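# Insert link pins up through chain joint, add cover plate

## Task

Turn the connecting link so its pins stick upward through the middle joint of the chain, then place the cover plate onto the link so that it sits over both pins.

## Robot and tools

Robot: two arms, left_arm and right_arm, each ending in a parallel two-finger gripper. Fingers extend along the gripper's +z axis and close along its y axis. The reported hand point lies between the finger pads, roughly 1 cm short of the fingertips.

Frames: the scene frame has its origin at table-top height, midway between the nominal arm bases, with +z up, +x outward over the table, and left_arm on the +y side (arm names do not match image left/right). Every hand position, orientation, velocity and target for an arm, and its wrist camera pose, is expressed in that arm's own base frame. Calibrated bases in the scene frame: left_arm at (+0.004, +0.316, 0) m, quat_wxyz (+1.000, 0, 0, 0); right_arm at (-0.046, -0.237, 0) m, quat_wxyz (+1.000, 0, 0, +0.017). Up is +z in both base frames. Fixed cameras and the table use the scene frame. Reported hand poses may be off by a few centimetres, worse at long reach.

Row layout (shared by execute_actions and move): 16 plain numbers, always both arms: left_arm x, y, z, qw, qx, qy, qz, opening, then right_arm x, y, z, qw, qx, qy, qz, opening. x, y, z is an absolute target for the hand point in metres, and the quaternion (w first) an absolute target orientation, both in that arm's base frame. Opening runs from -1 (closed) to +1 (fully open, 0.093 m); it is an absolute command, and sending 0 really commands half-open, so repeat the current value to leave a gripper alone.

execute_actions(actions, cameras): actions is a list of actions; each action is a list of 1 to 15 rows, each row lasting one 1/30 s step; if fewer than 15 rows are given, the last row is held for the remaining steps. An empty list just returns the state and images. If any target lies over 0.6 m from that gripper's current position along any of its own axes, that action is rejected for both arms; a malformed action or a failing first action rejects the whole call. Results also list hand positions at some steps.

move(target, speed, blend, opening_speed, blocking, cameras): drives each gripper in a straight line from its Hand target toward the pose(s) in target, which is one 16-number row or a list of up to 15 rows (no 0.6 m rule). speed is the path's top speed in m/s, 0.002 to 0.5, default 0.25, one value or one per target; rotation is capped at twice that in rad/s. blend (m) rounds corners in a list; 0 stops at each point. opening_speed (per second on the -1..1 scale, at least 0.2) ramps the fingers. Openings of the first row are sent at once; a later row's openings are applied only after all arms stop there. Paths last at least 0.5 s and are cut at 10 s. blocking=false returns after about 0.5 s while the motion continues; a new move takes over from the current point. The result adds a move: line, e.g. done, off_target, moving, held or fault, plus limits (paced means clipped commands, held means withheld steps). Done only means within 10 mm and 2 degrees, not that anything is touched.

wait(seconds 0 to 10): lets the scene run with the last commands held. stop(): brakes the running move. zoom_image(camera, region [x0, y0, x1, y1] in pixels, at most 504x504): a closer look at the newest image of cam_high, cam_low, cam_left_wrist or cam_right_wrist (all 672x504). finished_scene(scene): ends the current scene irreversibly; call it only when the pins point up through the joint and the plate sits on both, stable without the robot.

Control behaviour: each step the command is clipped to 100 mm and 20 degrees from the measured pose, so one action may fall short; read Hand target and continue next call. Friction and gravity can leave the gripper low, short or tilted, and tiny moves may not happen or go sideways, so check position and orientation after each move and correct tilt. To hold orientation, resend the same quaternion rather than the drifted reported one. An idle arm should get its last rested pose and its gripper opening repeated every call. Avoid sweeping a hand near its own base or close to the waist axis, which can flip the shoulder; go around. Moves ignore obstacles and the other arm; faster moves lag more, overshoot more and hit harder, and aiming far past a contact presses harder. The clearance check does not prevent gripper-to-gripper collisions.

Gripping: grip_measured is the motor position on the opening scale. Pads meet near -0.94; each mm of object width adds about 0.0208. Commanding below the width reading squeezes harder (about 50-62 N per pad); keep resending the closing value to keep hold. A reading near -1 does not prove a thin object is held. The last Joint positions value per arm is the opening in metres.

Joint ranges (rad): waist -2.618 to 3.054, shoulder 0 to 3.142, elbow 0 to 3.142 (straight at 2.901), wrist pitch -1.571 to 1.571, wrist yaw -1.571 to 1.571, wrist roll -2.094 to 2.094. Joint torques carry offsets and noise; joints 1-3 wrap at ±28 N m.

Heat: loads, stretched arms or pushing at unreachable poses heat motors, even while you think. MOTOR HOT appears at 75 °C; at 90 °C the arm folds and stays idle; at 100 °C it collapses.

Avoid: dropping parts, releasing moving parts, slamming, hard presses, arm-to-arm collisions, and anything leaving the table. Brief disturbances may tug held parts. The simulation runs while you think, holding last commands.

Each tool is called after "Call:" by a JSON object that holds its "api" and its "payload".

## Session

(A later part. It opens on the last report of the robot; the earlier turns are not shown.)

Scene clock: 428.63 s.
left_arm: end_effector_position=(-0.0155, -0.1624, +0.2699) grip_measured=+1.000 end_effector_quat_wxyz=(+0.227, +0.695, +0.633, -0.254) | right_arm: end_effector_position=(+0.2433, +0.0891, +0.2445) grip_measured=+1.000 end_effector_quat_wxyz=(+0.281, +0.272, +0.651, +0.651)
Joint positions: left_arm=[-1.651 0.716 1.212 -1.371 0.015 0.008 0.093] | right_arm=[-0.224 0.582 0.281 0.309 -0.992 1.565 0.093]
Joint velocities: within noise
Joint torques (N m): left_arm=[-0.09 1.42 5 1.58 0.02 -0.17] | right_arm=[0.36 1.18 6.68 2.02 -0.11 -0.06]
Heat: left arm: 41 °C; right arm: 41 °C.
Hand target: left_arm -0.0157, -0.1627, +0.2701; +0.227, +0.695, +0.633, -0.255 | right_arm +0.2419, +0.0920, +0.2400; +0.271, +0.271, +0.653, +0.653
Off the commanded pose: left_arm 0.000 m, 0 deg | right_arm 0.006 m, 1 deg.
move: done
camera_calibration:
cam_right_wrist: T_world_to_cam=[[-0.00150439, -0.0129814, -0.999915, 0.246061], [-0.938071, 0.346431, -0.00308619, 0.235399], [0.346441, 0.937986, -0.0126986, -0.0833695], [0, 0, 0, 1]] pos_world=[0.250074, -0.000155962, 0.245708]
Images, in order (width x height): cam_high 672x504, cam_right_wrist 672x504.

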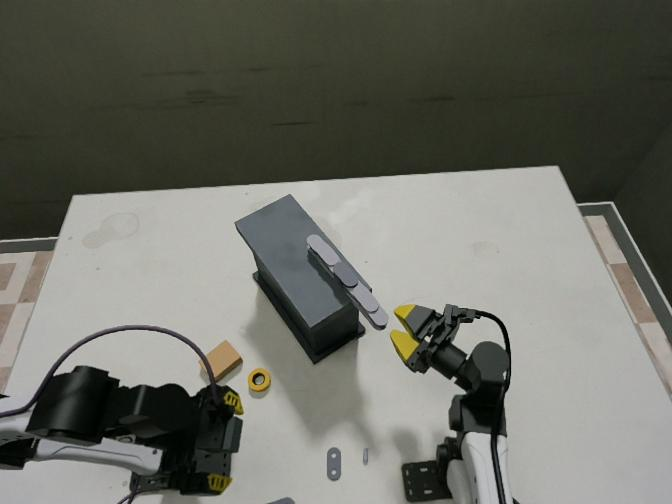

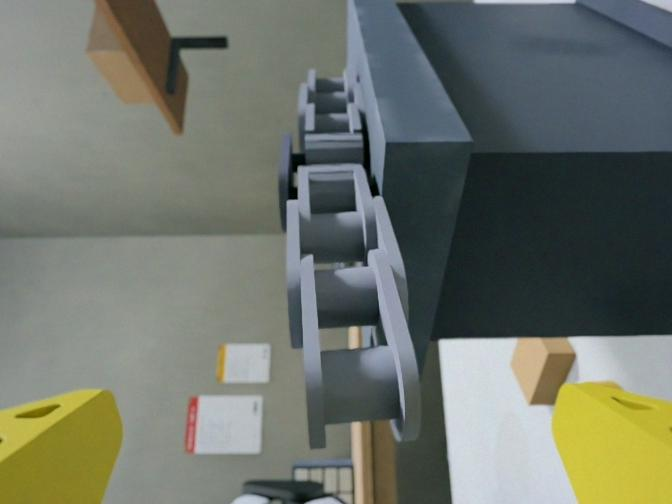

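Call:
{"api": "move", "payload": {"target": [[-0.0157,-0.1627,0.2702,0.227,0.695,0.633,-0.255,1,0.29,0.1425,0.238,0.2706,0.2706,0.6533,0.6533,1]], "cameras": ["cam_right_wrist","cam_high","cam_low"], "speed": 0.1}}

Scene clock: 438.37 s.
left_arm: end_effector_position=(-0.0155, -0.1624, +0.2699) grip_measured=+1.000 end_effector_quat_wxyz=(+0.227, +0.695, +0.633, -0.254) | right_arm: end_effector_position=(+0.2866, +0.1412, +0.2286) grip_measured=+1.000 end_effector_quat_wxyz=(+0.264, +0.275, +0.659, +0.649)
Joint positions: left_arm=[-1.651 0.716 1.212 -1.371 0.015 0.008 0.093] | right_arm=[0.128 0.918 0.314 0.581 -0.661 1.565 0.093]
Joint velocities: within noise
Joint torques (N m): left_arm=[-0.08 1.43 5 1.58 0.02 -0.17] | right_arm=[0.28 -0.72 9.73 2.25 0.05 -0.06]
Heat: left arm: 41 °C; right arm: 41 °C.
Hand target: left_arm -0.0157, -0.1627, +0.2701; +0.227, +0.695, +0.633, -0.255 | right_arm +0.2896, +0.1424, +0.2379; +0.270, +0.271, +0.653, +0.653
Off the commanded pose: left_arm 0.000 m, 0 deg | right_arm 0.010 m, 1 deg.
move: done
camera_calibration:
cam_right_wrist: T_world_to_cam=[[-0.0317688, -0.014512, -0.99939, 0.239686], [-0.945032, 0.325996, 0.0253072, 0.25629], [0.32543, 0.94526, -0.0240708, -0.139859], [0, 0, 0, 1]] pos_world=[0.295331, 0.0521315, 0.229687]
Images, in order (width x height): cam_high 672x504, cam_low 672x504, cam_right_wrist 672x504.

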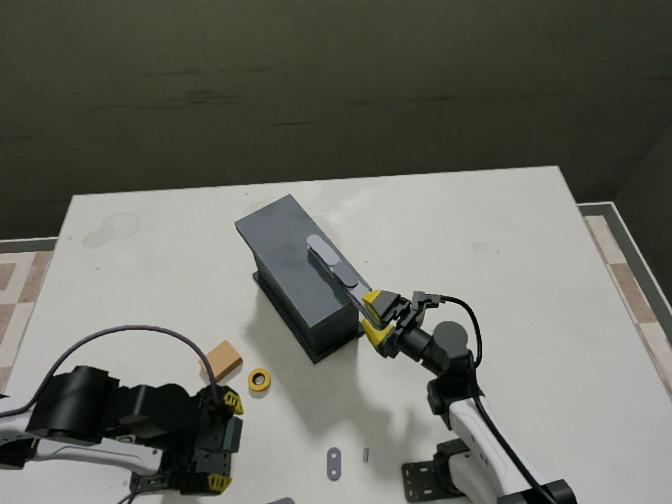

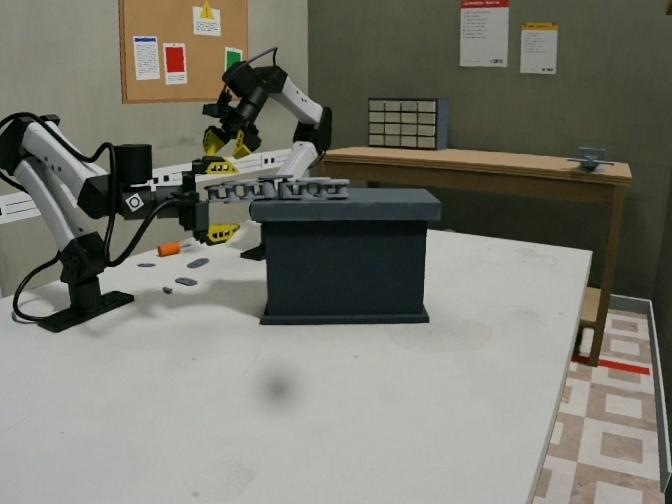

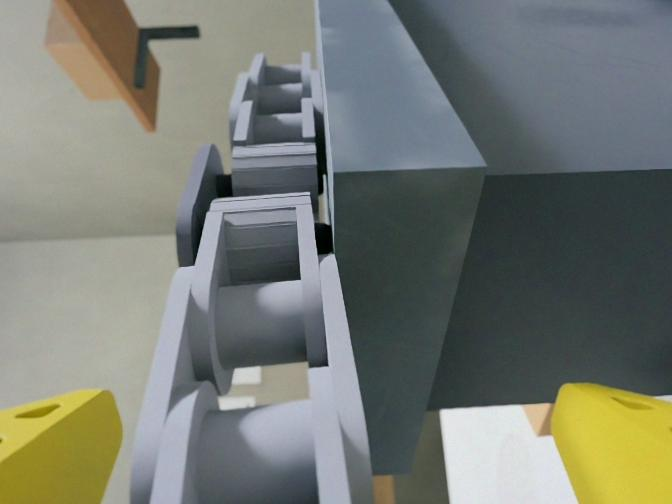

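Call:
{"api": "zoom_image", "payload": {"camera": "cam_low", "region": [170, 140, 300, 260]}}

Scaled by 3.877 from the camera's 672x504 image, which has a finer 960x720 frame.

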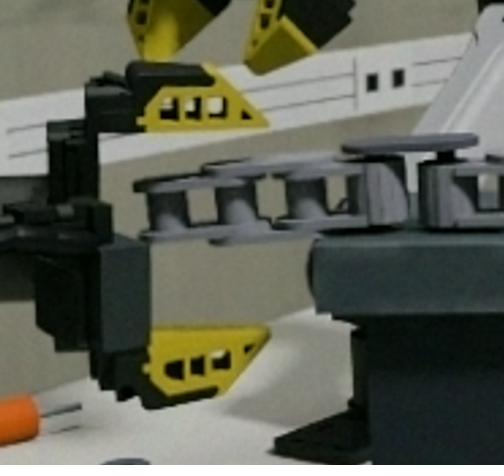

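Call:
{"api": "move", "payload": {"target": [[-0.0157,-0.1627,0.2702,0.227,0.695,0.633,-0.255,1,0.292,0.1435,0.249,0.2706,0.2706,0.6533,0.6533,1]], "cameras": ["cam_low"], "speed": 0.1}}

Call:
{"api": "zoom_image", "payload": {"camera": "cam_low", "region": [170, 140, 300, 260]}}

Scene clock: 451.30 s.
left_arm: end_effector_position=(-0.0155, -0.1624, +0.2699) grip_measured=+1.000 end_effector_quat_wxyz=(+0.227, +0.695, +0.633, -0.254) | right_arm: end_effector_position=(+0.2903, +0.1424, +0.2454) grip_measured=+1.000 end_effector_quat_wxyz=(+0.273, +0.266, +0.653, +0.654)
Joint positions: left_arm=[-1.651 0.716 1.212 -1.371 0.015 0.008 0.093] | right_arm=[0.132 0.918 0.358 0.566 -0.656 1.565 0.093]
Joint velocities: within noise
Joint torques (N m): left_arm=[-0.08 1.43 5 1.58 0.02 -0.17] | right_arm=[0.32 -1.57 9.7 1.86 0.05 -0.01]
Heat: left arm: 41 °C; right arm: 42 °C.
Hand target: left_arm -0.0157, -0.1627, +0.2701; +0.227, +0.695, +0.633, -0.255 | right_arm +0.2919, +0.1434, +0.2490; +0.271, +0.270, +0.653, +0.654
Off the commanded pose: left_arm 0.000 m, 0 deg | right_arm 0.004 m, 1 deg.
move: done
Images, in order (width x height): cam_low 672x504.

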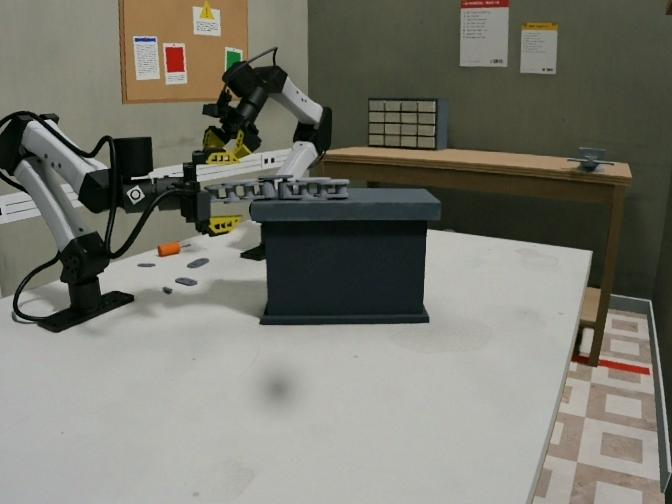

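Scaled by 3.877 from the camera's 672x504 image, which has a finer 960x720 frame.

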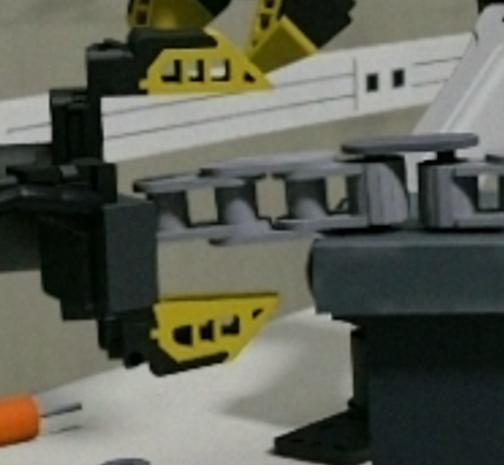

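Call:
{"api": "move", "payload": {"target": [[-0.0157,-0.1627,0.2702,0.227,0.695,0.633,-0.255,1,0.291,0.1428,0.242,0.2706,0.2706,0.6533,0.6533,1]], "cameras": [], "speed": 0.1}}

Scene clock: 459.07 s.
left_arm: end_effector_position=(-0.0155, -0.1624, +0.2699) grip_measured=+1.000 end_effector_quat_wxyz=(+0.227, +0.695, +0.633, -0.254) | right_arm: end_effector_position=(+0.2904, +0.1423, +0.2452) grip_measured=+1.000 end_effector_quat_wxyz=(+0.273, +0.266, +0.653, +0.654)
Joint positions: left_arm=[-1.651 0.716 1.212 -1.371 0.015 0.008 0.093] | right_arm=[0.132 0.918 0.358 0.566 -0.656 1.565 0.093]
Joint velocities: within noise
Joint torques (N m): left_arm=[-0.08 1.42 5.01 1.58 0.02 -0.18] | right_arm=[0.16 -0.94 7.24 2.23 0.09 -0.06]
Heat: left arm: 41 °C; right arm: 43 °C.
Hand target: left_arm -0.0157, -0.1627, +0.2701; +0.227, +0.695, +0.633, -0.255 | right_arm +0.2910, +0.1428, +0.2421; +0.271, +0.270, +0.653, +0.653
Off the commanded pose: left_arm 0.000 m, 0 deg | right_arm 0.003 m, 1 deg.
move: done
No camera images: "cameras" was empty.

Call:
{"api": "move", "payload": {"target": [[-0.0157,-0.1627,0.2702,0.227,0.695,0.633,-0.255,1,0.291,0.1428,0.2405,0.2706,0.2706,0.6533,0.6533,-0.45]], "opening_speed": 0.8, "speed": 0.1}}

Call:
{"api": "zoom_image", "payload": {"camera": "cam_low", "region": [170, 140, 370, 260]}}

Scene clock: 464.93 s.
left_arm: end_effector_position=(-0.0155, -0.1624, +0.2699) grip_measured=+1.000 end_effector_quat_wxyz=(+0.227, +0.695, +0.633, -0.254) | right_arm: end_effector_position=(+0.2907, +0.1424, +0.2450) grip_measured=-0.346 end_effector_quat_wxyz=(+0.275, +0.264, +0.652, +0.655)
Joint positions: left_arm=[-1.651 0.716 1.212 -1.371 0.015 0.008 0.093] | right_arm=[0.132 0.924 0.355 0.58 -0.656 1.565 0.029]
Joint velocities: within noise
Joint torques (N m): left_arm=[-0.08 1.4 4.98 1.58 0.02 -0.17] | right_arm=[0.12 -1.1 7.09 2.17 0.05 -0.01]
Heat: left arm: 41 °C; right arm: 43 °C.
Hand target: left_arm -0.0157, -0.1627, +0.2701; +0.227, +0.695, +0.633, -0.255 | right_arm +0.2909, +0.1428, +0.2405; +0.271, +0.271, +0.653, +0.653
Off the commanded pose: left_arm 0.000 m, 0 deg | right_arm 0.005 m, 1 deg.
move: done
camera_calibration:
cam_left_wrist: T_world_to_cam=[[-0.995698, 0.0898973, 0.0224431, -0.00567961], [0.0802632, 0.957851, -0.275823, 0.271108], [-0.0462929, -0.272835, -0.960946, 0.29574], [0, 0, 0, 1]] pos_world=[-0.0137245, -0.178482, 0.359096]
cam_right_wrist: T_world_to_cam=[[0.00263773, -0.010022, -0.999946, 0.245686], [-0.945119, 0.326674, -0.0057672, 0.266945], [0.326714, 0.945084, -0.00861029, -0.146047], [0, 0, 0, 1]] pos_world=[0.299362, 0.0532851, 0.245955]

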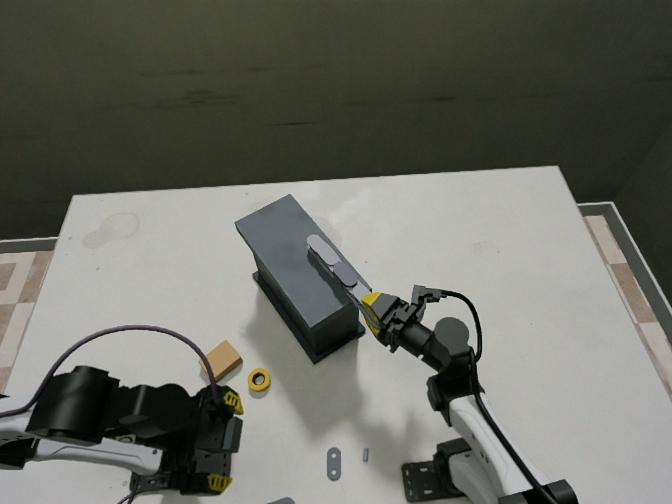

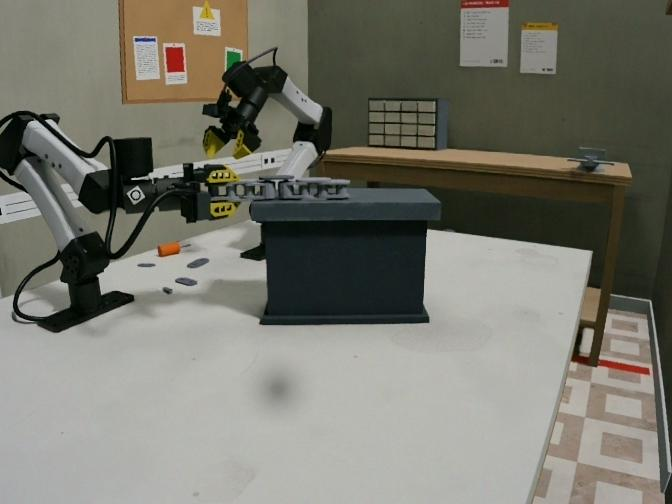

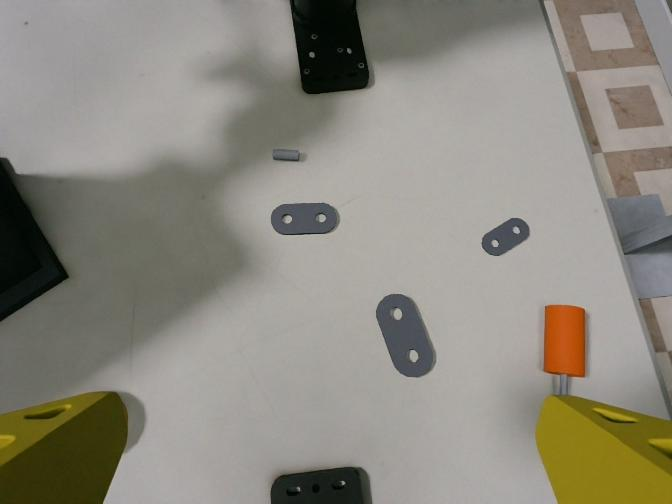

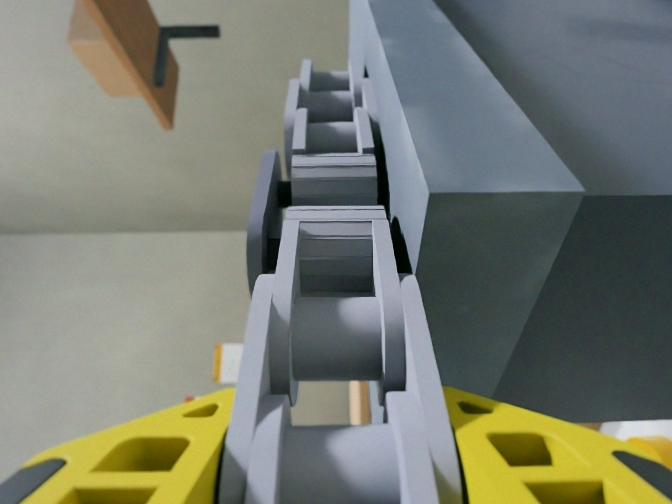

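Scaled by 2.520 from the camera's 672x504 image, which has a finer 960x720 frame.

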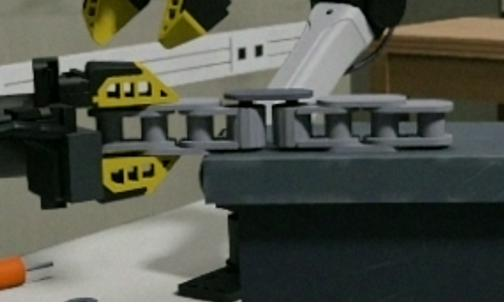

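Call:
{"api": "move", "payload": {"target": [[-0.0157,-0.1627,0.2702,0.227,0.695,0.633,-0.255,1,0.291,0.1428,0.27,0.2706,0.2706,0.6533,0.6533,-0.45]], "speed": 0.06, "cameras": ["cam_low","cam_right_wrist"]}}

Call:
{"api": "zoom_image", "payload": {"camera": "cam_low", "region": [170, 140, 370, 260]}}

Scene clock: 472.97 s.
left_arm: end_effector_position=(-0.0155, -0.1624, +0.2699) grip_measured=+1.000 end_effector_quat_wxyz=(+0.227, +0.695, +0.633, -0.254) | right_arm: end_effector_position=(+0.2907, +0.1421, +0.2496) grip_measured=-0.346 end_effector_quat_wxyz=(+0.257, +0.284, +0.663, +0.644)
Joint positions: left_arm=[-1.651 0.716 1.212 -1.371 0.015 0.008 0.093] | right_arm=[0.132 0.892 0.416 0.426 -0.654 1.565 0.029]
Joint velocities: within noise
Joint torques (N m): left_arm=[-0.08 1.42 5 1.58 0.02 -0.17] | right_arm=[-0.05 -2.92 11.17 2.14 0.02 0.02]
Heat: left arm: 41 °C; right arm: 43 °C.
Hand target: left_arm -0.0157, -0.1627, +0.2701; +0.227, +0.695, +0.633, -0.255 | right_arm +0.2904, +0.1426, +0.2699; +0.271, +0.271, +0.653, +0.653
Off the commanded pose: left_arm 0.000 m, 0 deg | right_arm 0.020 m, 3 deg.
move: off_target (right_arm)
camera_calibration:
cam_right_wrist: T_world_to_cam=[[-0.0582252, -0.0181074, -0.998139, 0.268695], [-0.943176, 0.328652, 0.0490569, 0.252512], [0.327152, 0.944278, -0.0362143, -0.13888], [0, 0, 0, 1]] pos_world=[0.299243, 0.0530185, 0.250779]
Images, in order (width x height): cam_low 672x504, cam_right_wrist 672x504.

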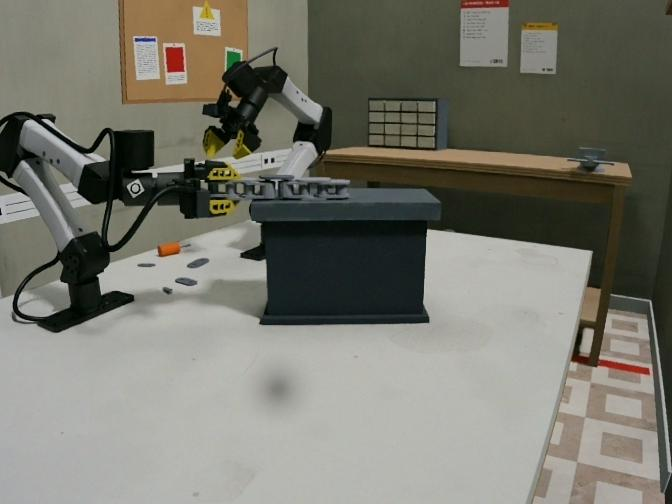

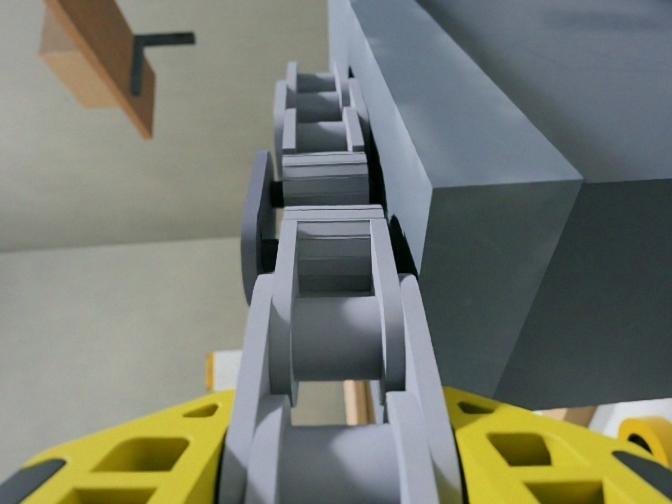

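Scaled by 2.520 from the camera's 672x504 image, which has a finer 960x720 frame.

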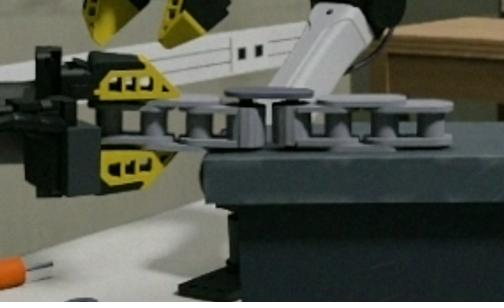

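Call:
{"api": "move", "payload": {"target": [[-0.0157,-0.1627,0.2702,0.227,0.695,0.633,-0.255,1,0.291,0.1428,0.232,0.2706,0.2706,0.6533,0.6533,-0.45]], "speed": 0.06, "cameras": ["cam_low","cam_right_wrist"]}}

Call:
{"api": "zoom_image", "payload": {"camera": "cam_low", "region": [170, 140, 370, 260]}}

Scene clock: 494.60 s.
left_arm: end_effector_position=(-0.0155, -0.1624, +0.2699) grip_measured=+1.000 end_effector_quat_wxyz=(+0.227, +0.695, +0.633, -0.254) | right_arm: end_effector_position=(+0.2906, +0.1420, +0.2437) grip_measured=-0.346 end_effector_quat_wxyz=(+0.283, +0.258, +0.648, +0.659)
Joint positions: left_arm=[-1.651 0.716 1.212 -1.371 0.015 0.008 0.093] | right_arm=[0.132 0.936 0.332 0.64 -0.653 1.565 0.029]
Joint velocities: within noise
Joint torques (N m): left_arm=[-0.08 1.4 5.01 1.58 0.02 -0.17] | right_arm=[-0.05 -0.42 6.17 2.02 0.04 -0.07]
Heat: left arm: 40 °C; right arm: 44 °C.
Hand target: left_arm -0.0157, -0.1627, +0.2701; +0.227, +0.695, +0.633, -0.255 | right_arm +0.2908, +0.1427, +0.2320; +0.271, +0.271, +0.653, +0.653
Off the commanded pose: left_arm 0.000 m, 0 deg | right_arm 0.012 m, 2 deg.
move: off_target (right_arm)
camera_calibration:
cam_right_wrist: T_world_to_cam=[[0.0273431, -0.00731638, -0.999599, 0.236768], [-0.943819, 0.329256, -0.0282272, 0.271661], [0.32933, 0.944212, 0.00209753, -0.148902], [0, 0, 0, 1]] pos_world=[0.298963, 0.0528816, 0.244654]
Images, in order (width x height): cam_low 672x504, cam_right_wrist 672x504.

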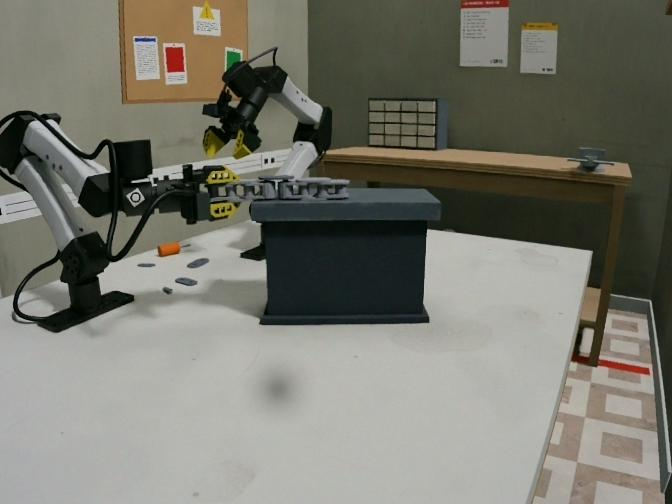

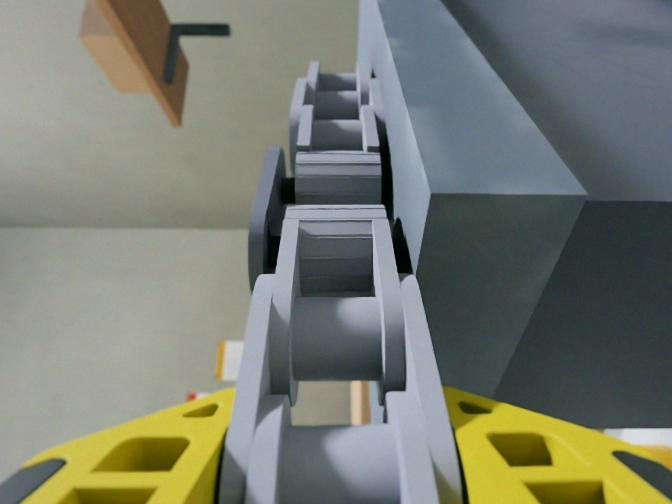

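Scaled by 2.520 from the camera's 672x504 image, which has a finer 960x720 frame.

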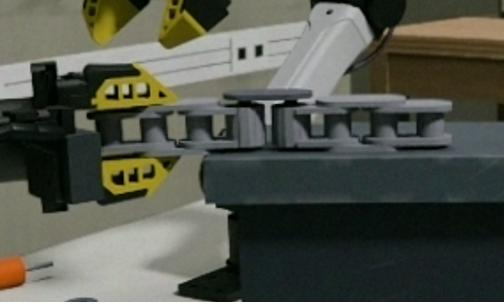

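Call:
{"api": "move", "payload": {"target": [[-0.0157,-0.1627,0.2702,0.227,0.695,0.633,-0.255,1,0.301,0.1258,0.2405,0.2706,0.2706,0.6533,0.6533,-0.45]], "speed": 0.06, "cameras": ["cam_low","cam_right_wrist","cam_high"]}}

Call:
{"api": "zoom_image", "payload": {"camera": "cam_high", "region": [270, 210, 430, 340]}}

Scene clock: 501.33 s.
left_arm: end_effector_position=(-0.0155, -0.1624, +0.2699) grip_measured=+1.000 end_effector_quat_wxyz=(+0.227, +0.695, +0.633, -0.254) | right_arm: end_effector_position=(+0.2976, +0.1281, +0.2436) grip_measured=-0.346 end_effector_quat_wxyz=(+0.281, +0.258, +0.650, +0.658)
Joint positions: left_arm=[-1.651 0.716 1.212 -1.371 0.015 0.008 0.093] | right_arm=[0.048 0.972 0.35 0.653 -0.742 1.566 0.029]
Joint velocities: within noise
Joint torques (N m): left_arm=[-0.08 1.42 5.01 1.58 0.03 -0.17] | right_arm=[-1.14 -0.79 8.83 1.7 -0.09 0]
Heat: left arm: 40 °C; right arm: 44 °C.
Hand target: left_arm -0.0157, -0.1627, +0.2701; +0.227, +0.695, +0.633, -0.255 | right_arm +0.3008, +0.1257, +0.2405; +0.271, +0.271, +0.653, +0.654
Off the commanded pose: left_arm 0.000 m, 0 deg | right_arm 0.005 m, 2 deg.
move: done
camera_calibration:
cam_right_wrist: T_world_to_cam=[[0.0218961, -0.00978478, -0.999712, 0.238347], [-0.945204, 0.325604, -0.0238891, 0.282663], [0.325744, 0.945456, -0.00211916, -0.136203], [0, 0, 0, 1]] pos_world=[0.306323, 0.0390698, 0.244742]
Images, in order (width x height): cam_high 672x504, cam_low 672x504, cam_right_wrist 672x504.

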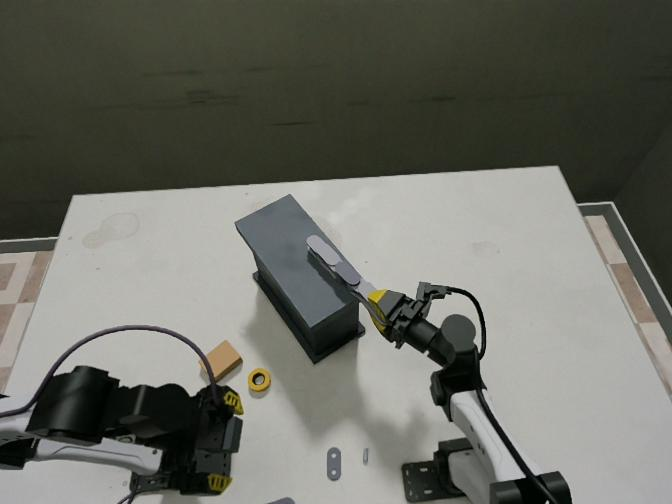

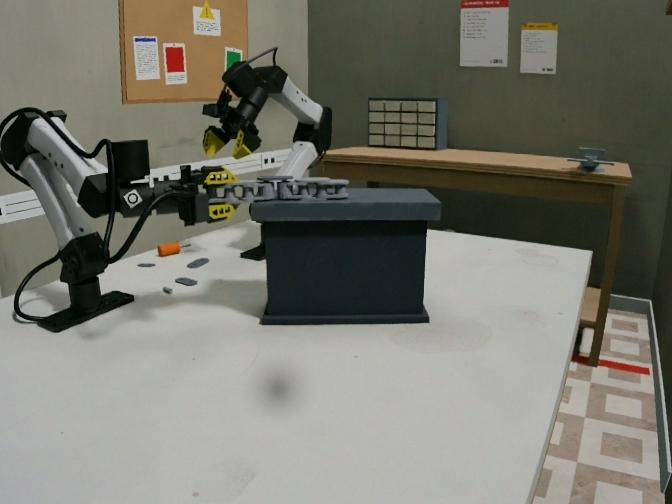

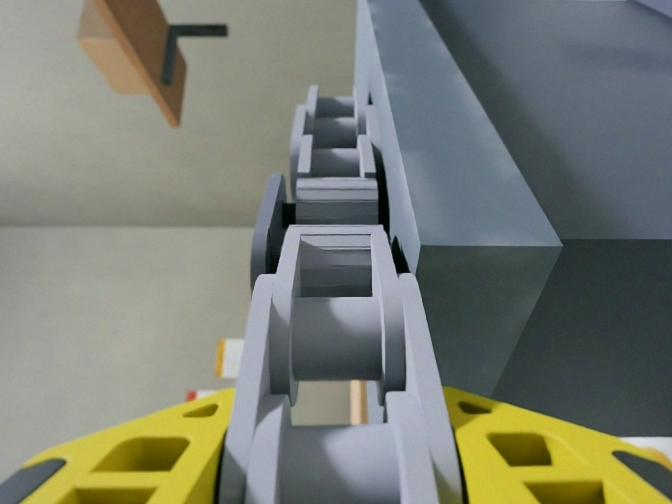

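Scaled by 3.150 from the camera's 672x504 image, which has a finer 960x720 frame.

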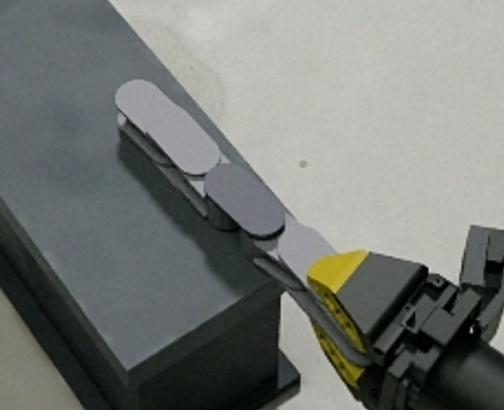

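Call:
{"api": "move", "payload": {"target": [[-0.0157,-0.1627,0.2702,0.227,0.695,0.633,-0.255,1,0.276,0.134,0.2405,0.2706,0.2706,0.6533,0.6533,-0.45]], "speed": 0.06, "cameras": ["cam_low","cam_right_wrist","cam_high"]}}

Call:
{"api": "zoom_image", "payload": {"camera": "cam_high", "region": [270, 210, 430, 340]}}

Scene clock: 508.23 s.
left_arm: end_effector_position=(-0.0155, -0.1624, +0.2699) grip_measured=+1.000 end_effector_quat_wxyz=(+0.227, +0.695, +0.633, -0.254) | right_arm: end_effector_position=(+0.2778, +0.1330, +0.2417) grip_measured=-0.346 end_effector_quat_wxyz=(+0.274, +0.267, +0.653, +0.654)
Joint positions: left_arm=[-1.651 0.716 1.212 -1.371 0.015 0.008 0.093] | right_arm=[0.087 0.834 0.319 0.52 -0.699 1.566 0.029]
Joint velocities: within noise
Joint torques (N m): left_arm=[-0.09 1.42 4.98 1.58 0.02 -0.17] | right_arm=[0.46 -1.85 7.36 2 0.09 -0.04]
Heat: left arm: 40 °C; right arm: 45 °C.
Hand target: left_arm -0.0157, -0.1627, +0.2701; +0.227, +0.695, +0.633, -0.255 | right_arm +0.2761, +0.1339, +0.2405; +0.271, +0.270, +0.653, +0.653
Off the commanded pose: left_arm 0.000 m, 0 deg | right_arm 0.002 m, 1 deg.
move: done
camera_calibration:
cam_right_wrist: T_world_to_cam=[[-0.00330705, -0.0107345, -0.999937, 0.244107], [-0.944262, 0.329194, -0.000411033, 0.255917], [0.329177, 0.944201, -0.0112249, -0.13293], [0, 0, 0, 1]] pos_world=[0.286217, 0.0438868, 0.242705]
Images, in order (width x height): cam_high 672x504, cam_low 672x504, cam_right_wrist 672x504.

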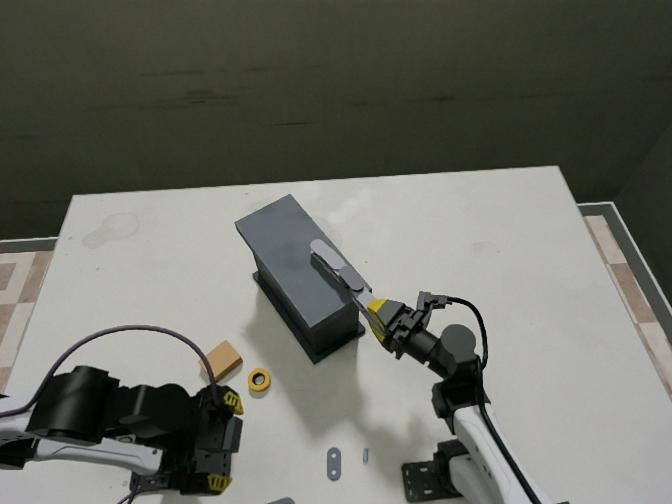

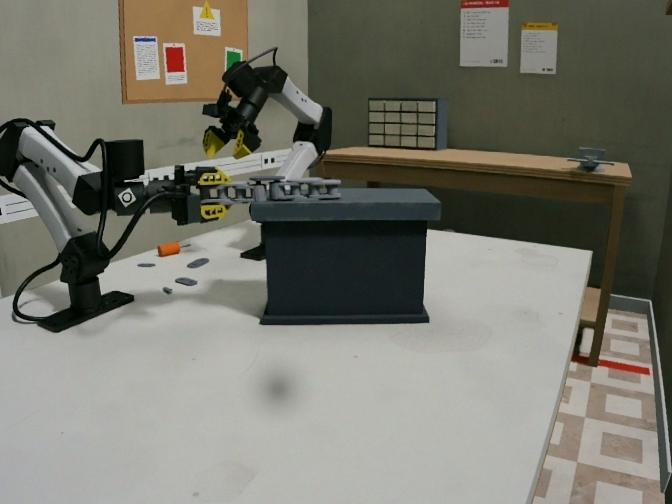

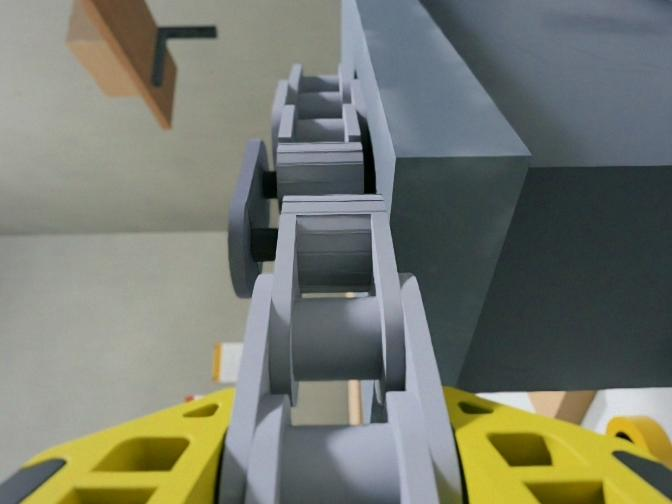

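Scaled by 3.150 from the camera's 672x504 image, which has a finer 960x720 frame.

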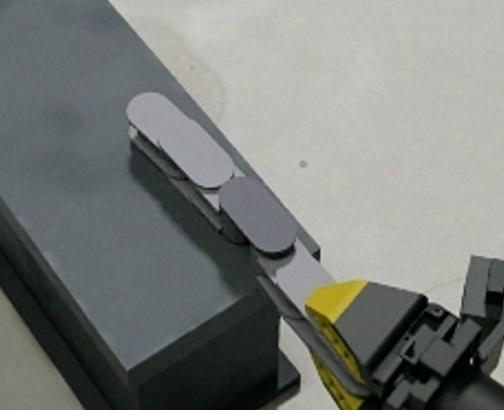

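Call:
{"api": "move", "payload": {"target": [[-0.0157,-0.1627,0.2702,0.227,0.695,0.633,-0.255,1,0.276,0.134,0.285,0.2706,0.2706,0.6533,0.6533,-0.45]], "speed": 0.06, "cameras": ["cam_low","cam_right_wrist"]}}

Call:
{"api": "zoom_image", "payload": {"camera": "cam_low", "region": [170, 140, 370, 260]}}

Scene clock: 521.87 s.
left_arm: end_effector_position=(-0.0155, -0.1624, +0.2699) grip_measured=+1.000 end_effector_quat_wxyz=(+0.227, +0.695, +0.633, -0.254) | right_arm: end_effector_position=(+0.2766, +0.1322, +0.2539) grip_measured=-0.346 end_effector_quat_wxyz=(+0.245, +0.299, +0.668, +0.636)
Joint positions: left_arm=[-1.651 0.716 1.212 -1.371 0.015 0.008 0.093] | right_arm=[0.087 0.788 0.436 0.26 -0.694 1.566 0.029]
Joint velocities: within noise
Joint torques (N m): left_arm=[-0.09 1.42 5.01 1.58 0.02 -0.17] | right_arm=[0.25 -2.61 12.11 2.44 -0.06 0.01]
Heat: left arm: 40 °C; right arm: 45 °C.
Hand target: left_arm -0.0157, -0.1627, +0.2701; +0.227, +0.695, +0.633, -0.255 | right_arm +0.2745, +0.1336, +0.2844; +0.271, +0.271, +0.653, +0.653
Off the commanded pose: left_arm 0.000 m, 0 deg | right_arm 0.031 m, 5 deg.
move: off_target (right_arm)
camera_calibration:
cam_right_wrist: T_world_to_cam=[[-0.100092, -0.0191261, -0.994794, 0.282792], [-0.938371, 0.334243, 0.0879887, 0.230287], [0.33082, 0.942293, -0.0514024, -0.121691], [0, 0, 0, 1]] pos_world=[0.284657, 0.0431055, 0.254802]
Images, in order (width x height): cam_low 672x504, cam_right_wrist 672x504.

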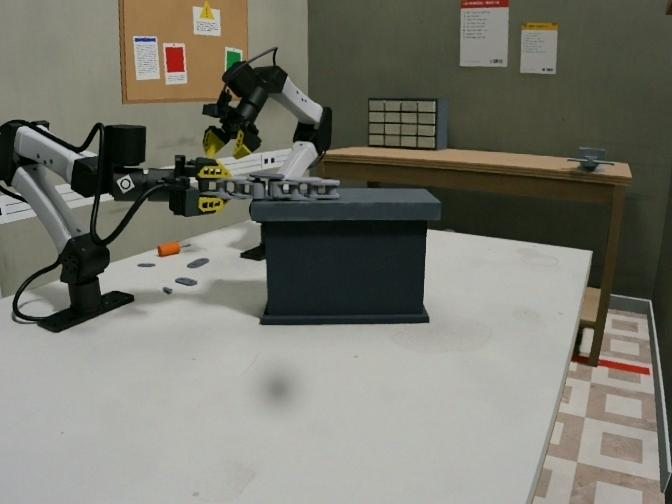

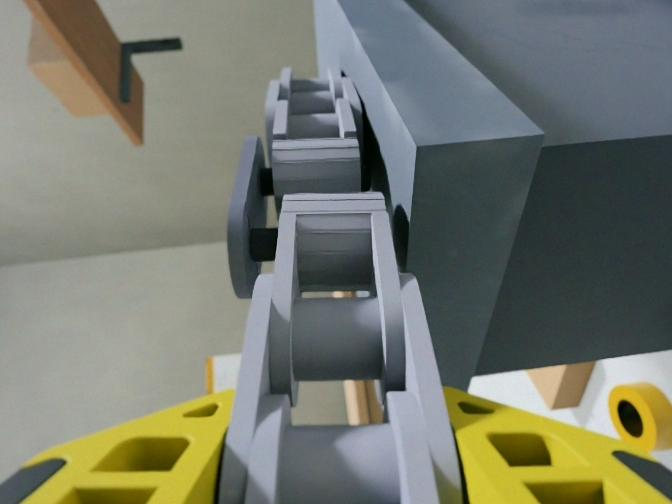

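Scaled by 2.520 from the camera's 672x504 image, which has a finer 960x720 frame.

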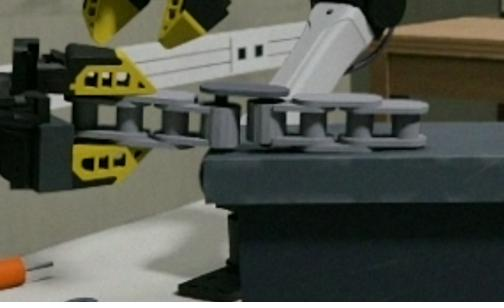

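Call:
{"api": "move", "payload": {"target": [[-0.0157,-0.1627,0.2702,0.227,0.695,0.633,-0.255,1,0.276,0.134,0.242,0.2706,0.2706,0.6533,0.6533,-0.45],[-0.0157,-0.1627,0.2702,0.227,0.695,0.633,-0.255,1,0.237,0.1115,0.242,0.2706,0.2706,0.6533,0.6533,-0.45]], "speed": 0.06, "cameras": ["cam_low","cam_right_wrist","cam_high"]}}

Call:
{"api": "zoom_image", "payload": {"camera": "cam_high", "region": [270, 210, 430, 340]}}

Call:
{"api": "zoom_image", "payload": {"camera": "cam_low", "region": [170, 140, 370, 260]}}

Scene clock: 536.90 s.
left_arm: end_effector_position=(-0.0155, -0.1624, +0.2699) grip_measured=+1.000 end_effector_quat_wxyz=(+0.227, +0.695, +0.633, -0.254) | right_arm: end_effector_position=(+0.2399, +0.1111, +0.2333) grip_measured=-0.346 end_effector_quat_wxyz=(+0.264, +0.285, +0.657, +0.646)
Joint positions: left_arm=[-1.651 0.716 1.212 -1.371 0.015 0.008 0.093] | right_arm=[-0.055 0.542 0.266 0.237 -0.83 1.563 0.029]
Joint velocities: within noise
Joint torques (N m): left_arm=[-0.09 1.42 5.01 1.58 0.02 -0.17] | right_arm=[-0.91 -0.75 8.47 2.3 -0.27 -0.05]
Heat: left arm: 40 °C; right arm: 48 °C.
Hand target: left_arm -0.0157, -0.1627, +0.2701; +0.227, +0.695, +0.633, -0.255 | right_arm +0.2371, +0.1117, +0.2418; +0.271, +0.271, +0.654, +0.653
Off the commanded pose: left_arm 0.000 m, 0 deg | right_arm 0.009 m, 2 deg.
move: done
camera_calibration:
cam_right_wrist: T_world_to_cam=[[-0.0459863, -0.0106106, -0.998886, 0.245322], [-0.939611, 0.33994, 0.0396464, 0.21568], [0.33914, 0.940387, -0.0256024, -0.0985507], [0, 0, 0, 1]] pos_world=[0.247359, 0.0219607, 0.233974]
Images, in order (width x height): cam_high 672x504, cam_low 672x504, cam_right_wrist 672x504.

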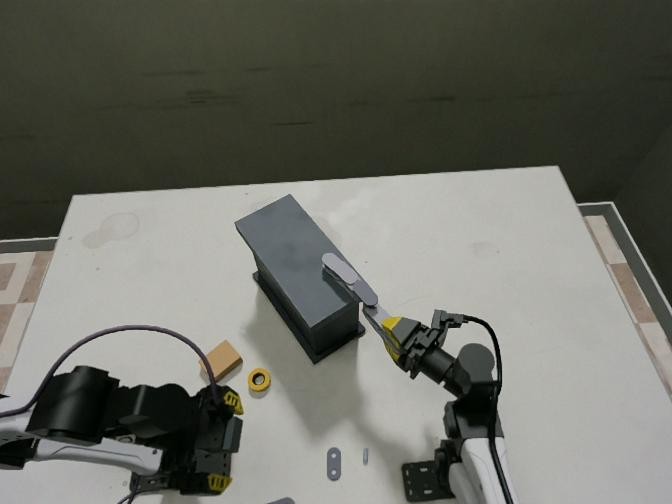

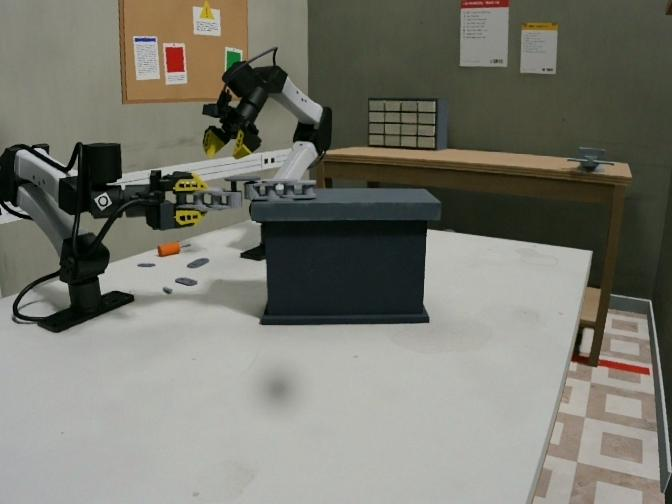

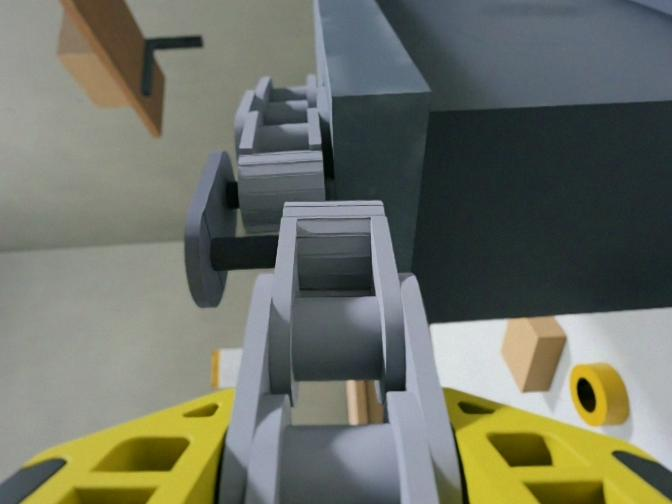

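Scaled by 3.150 from the camera's 672x504 image, which has a finer 960x720 frame.

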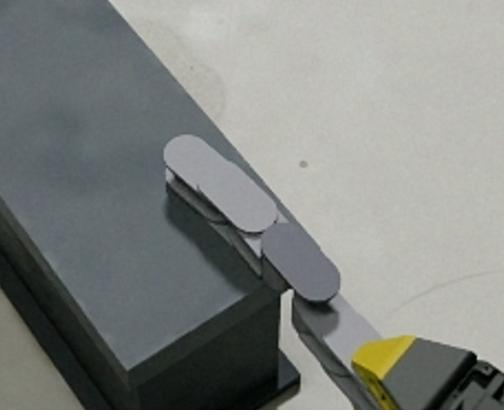

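Scaled by 2.520 from the camera's 672x504 image, which has a finer 960x720 frame.

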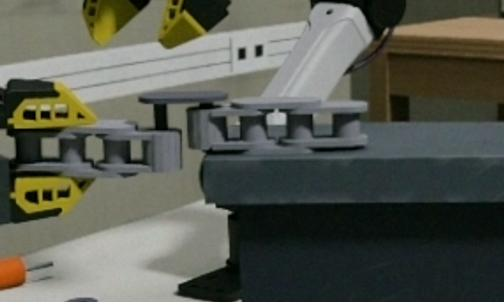

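Call:
{"api": "move", "payload": {"target": [[-0.0157,-0.1627,0.2702,0.227,0.695,0.633,-0.255,1,0.238,0.1115,0.258,0.2706,0.2706,0.6533,0.6533,-0.45]], "speed": 0.06, "cameras": ["cam_low","cam_right_wrist"]}}

Call:
{"api": "zoom_image", "payload": {"camera": "cam_low", "region": [170, 140, 370, 260]}}

Scene clock: 684.17 s.
left_arm: end_effector_position=(-0.0155, -0.1624, +0.2699) grip_measured=+1.000 end_effector_quat_wxyz=(+0.227, +0.695, +0.633, -0.254) | right_arm: end_effector_position=(+0.2393, +0.1116, +0.2332) grip_measured=-0.346 end_effector_quat_wxyz=(+0.250, +0.295, +0.662, +0.642)
Joint positions: left_arm=[-1.651 0.716 1.212 -1.371 0.015 0.008 0.093] | right_arm=[-0.055 0.542 0.292 0.175 -0.833 1.563 0.029]
Joint velocities: within noise
Joint torques (N m): left_arm=[-0.08 1.42 5 1.58 0.02 -0.17] | right_arm=[-0.98 -0.31 11.7 2.31 -0.23 -0.07]
Heat: left arm: 40 °C; right arm: 48 °C.
Hand target: left_arm -0.0157, -0.1627, +0.2701; +0.227, +0.695, +0.633, -0.255 | right_arm +0.2372, +0.1116, +0.2574; +0.271, +0.271, +0.654, +0.653
Off the commanded pose: left_arm 0.000 m, 0 deg | right_arm 0.025 m, 4 deg.
move: off_target (right_arm)
camera_calibration:
cam_right_wrist: T_world_to_cam=[[-0.0820494, -0.00863682, -0.996591, 0.25305], [-0.938708, 0.336595, 0.0743669, 0.206999], [0.334805, 0.94161, -0.0357249, -0.0954754], [0, 0, 0, 1]] pos_world=[0.24704, 0.0224114, 0.233383]
Images, in order (width x height): cam_low 672x504, cam_right_wrist 672x504.

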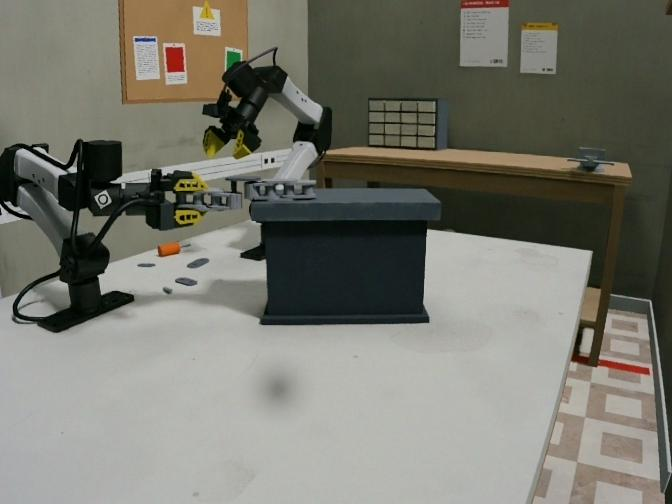

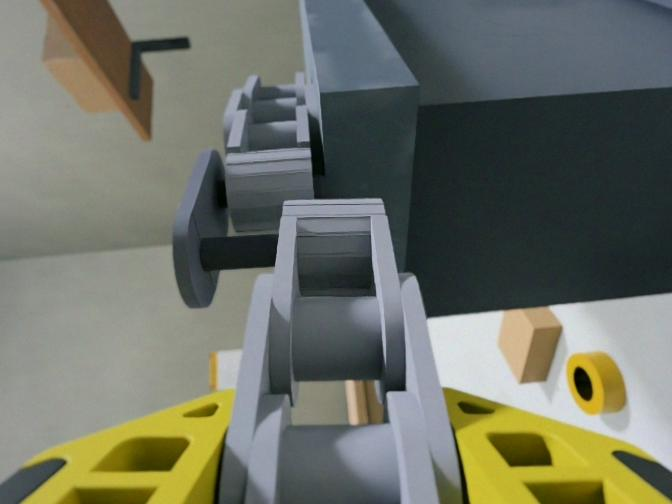

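Scaled by 2.520 from the camera's 672x504 image, which has a finer 960x720 frame.

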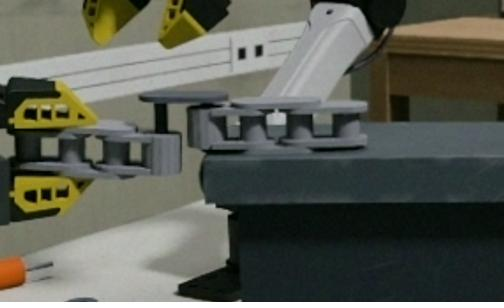

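Call:
{"api": "move", "payload": {"target": [[-0.0157,-0.1627,0.2702,0.227,0.695,0.633,-0.255,1,0.240,0.1115,0.275,0.3007,0.2398,0.6399,0.6655,-0.45]], "speed": 0.06, "cameras": ["cam_low","cam_right_wrist"]}}

Call:
{"api": "zoom_image", "payload": {"camera": "cam_low", "region": [170, 140, 370, 260]}}

Scene clock: 691.07 s.
left_arm: end_effector_position=(-0.0155, -0.1624, +0.2699) grip_measured=+1.000 end_effector_quat_wxyz=(+0.227, +0.695, +0.633, -0.254) | right_arm: end_effector_position=(+0.2394, +0.1119, +0.2435) grip_measured=-0.346 end_effector_quat_wxyz=(+0.267, +0.277, +0.656, +0.650)
Joint positions: left_arm=[-1.651 0.716 1.212 -1.371 0.015 0.008 0.093] | right_arm=[-0.055 0.542 0.292 0.23 -0.836 1.567 0.029]
Joint velocities: within noise
Joint torques (N m): left_arm=[-0.08 1.43 5.01 1.58 0.02 -0.17] | right_arm=[-1.17 0.49 11.43 2.87 -0.18 0.02]
Heat: left arm: 40 °C; right arm: 48 °C.
Hand target: left_arm -0.0157, -0.1627, +0.2701; +0.227, +0.695, +0.633, -0.255 | right_arm +0.2377, +0.1113, +0.2739; +0.301, +0.240, +0.641, +0.664
Off the commanded pose: left_arm 0.000 m, 0 deg | right_arm 0.032 m, 6 deg.
move: off_target (right_arm)
camera_calibration:
cam_right_wrist: T_world_to_cam=[[-0.0294013, -0.00952291, -0.999522, 0.251518], [-0.942305, 0.333854, 0.0245375, 0.21954], [0.333461, 0.942577, -0.0187892, -0.0993793], [0, 0, 0, 1]] pos_world=[0.247408, 0.0227735, 0.244143]
Images, in order (width x height): cam_low 672x504, cam_right_wrist 672x504.

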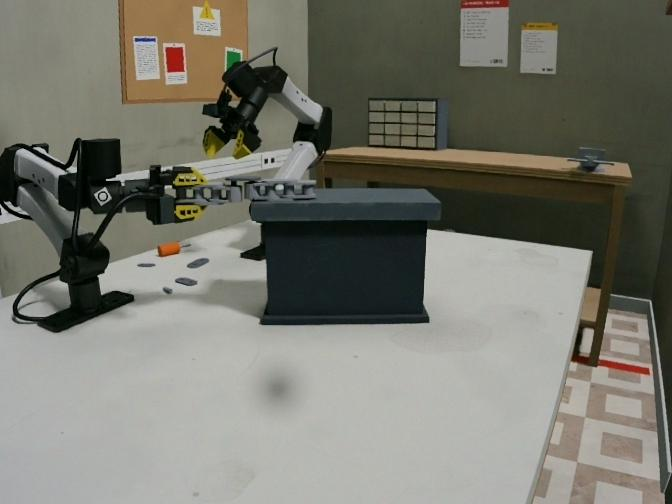

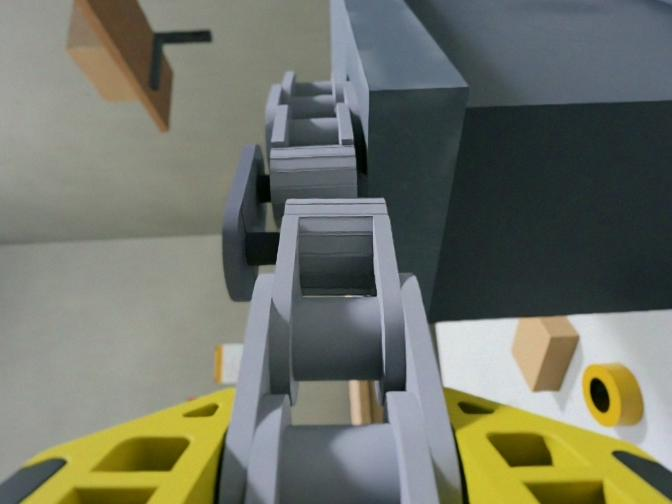

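Scaled by 2.520 from the camera's 672x504 image, which has a finer 960x720 frame.

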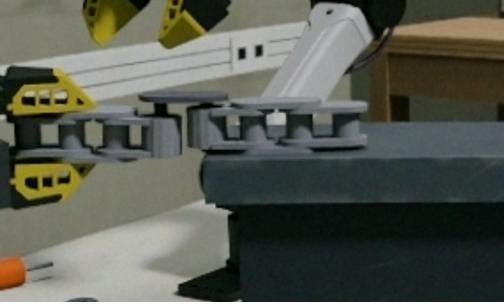

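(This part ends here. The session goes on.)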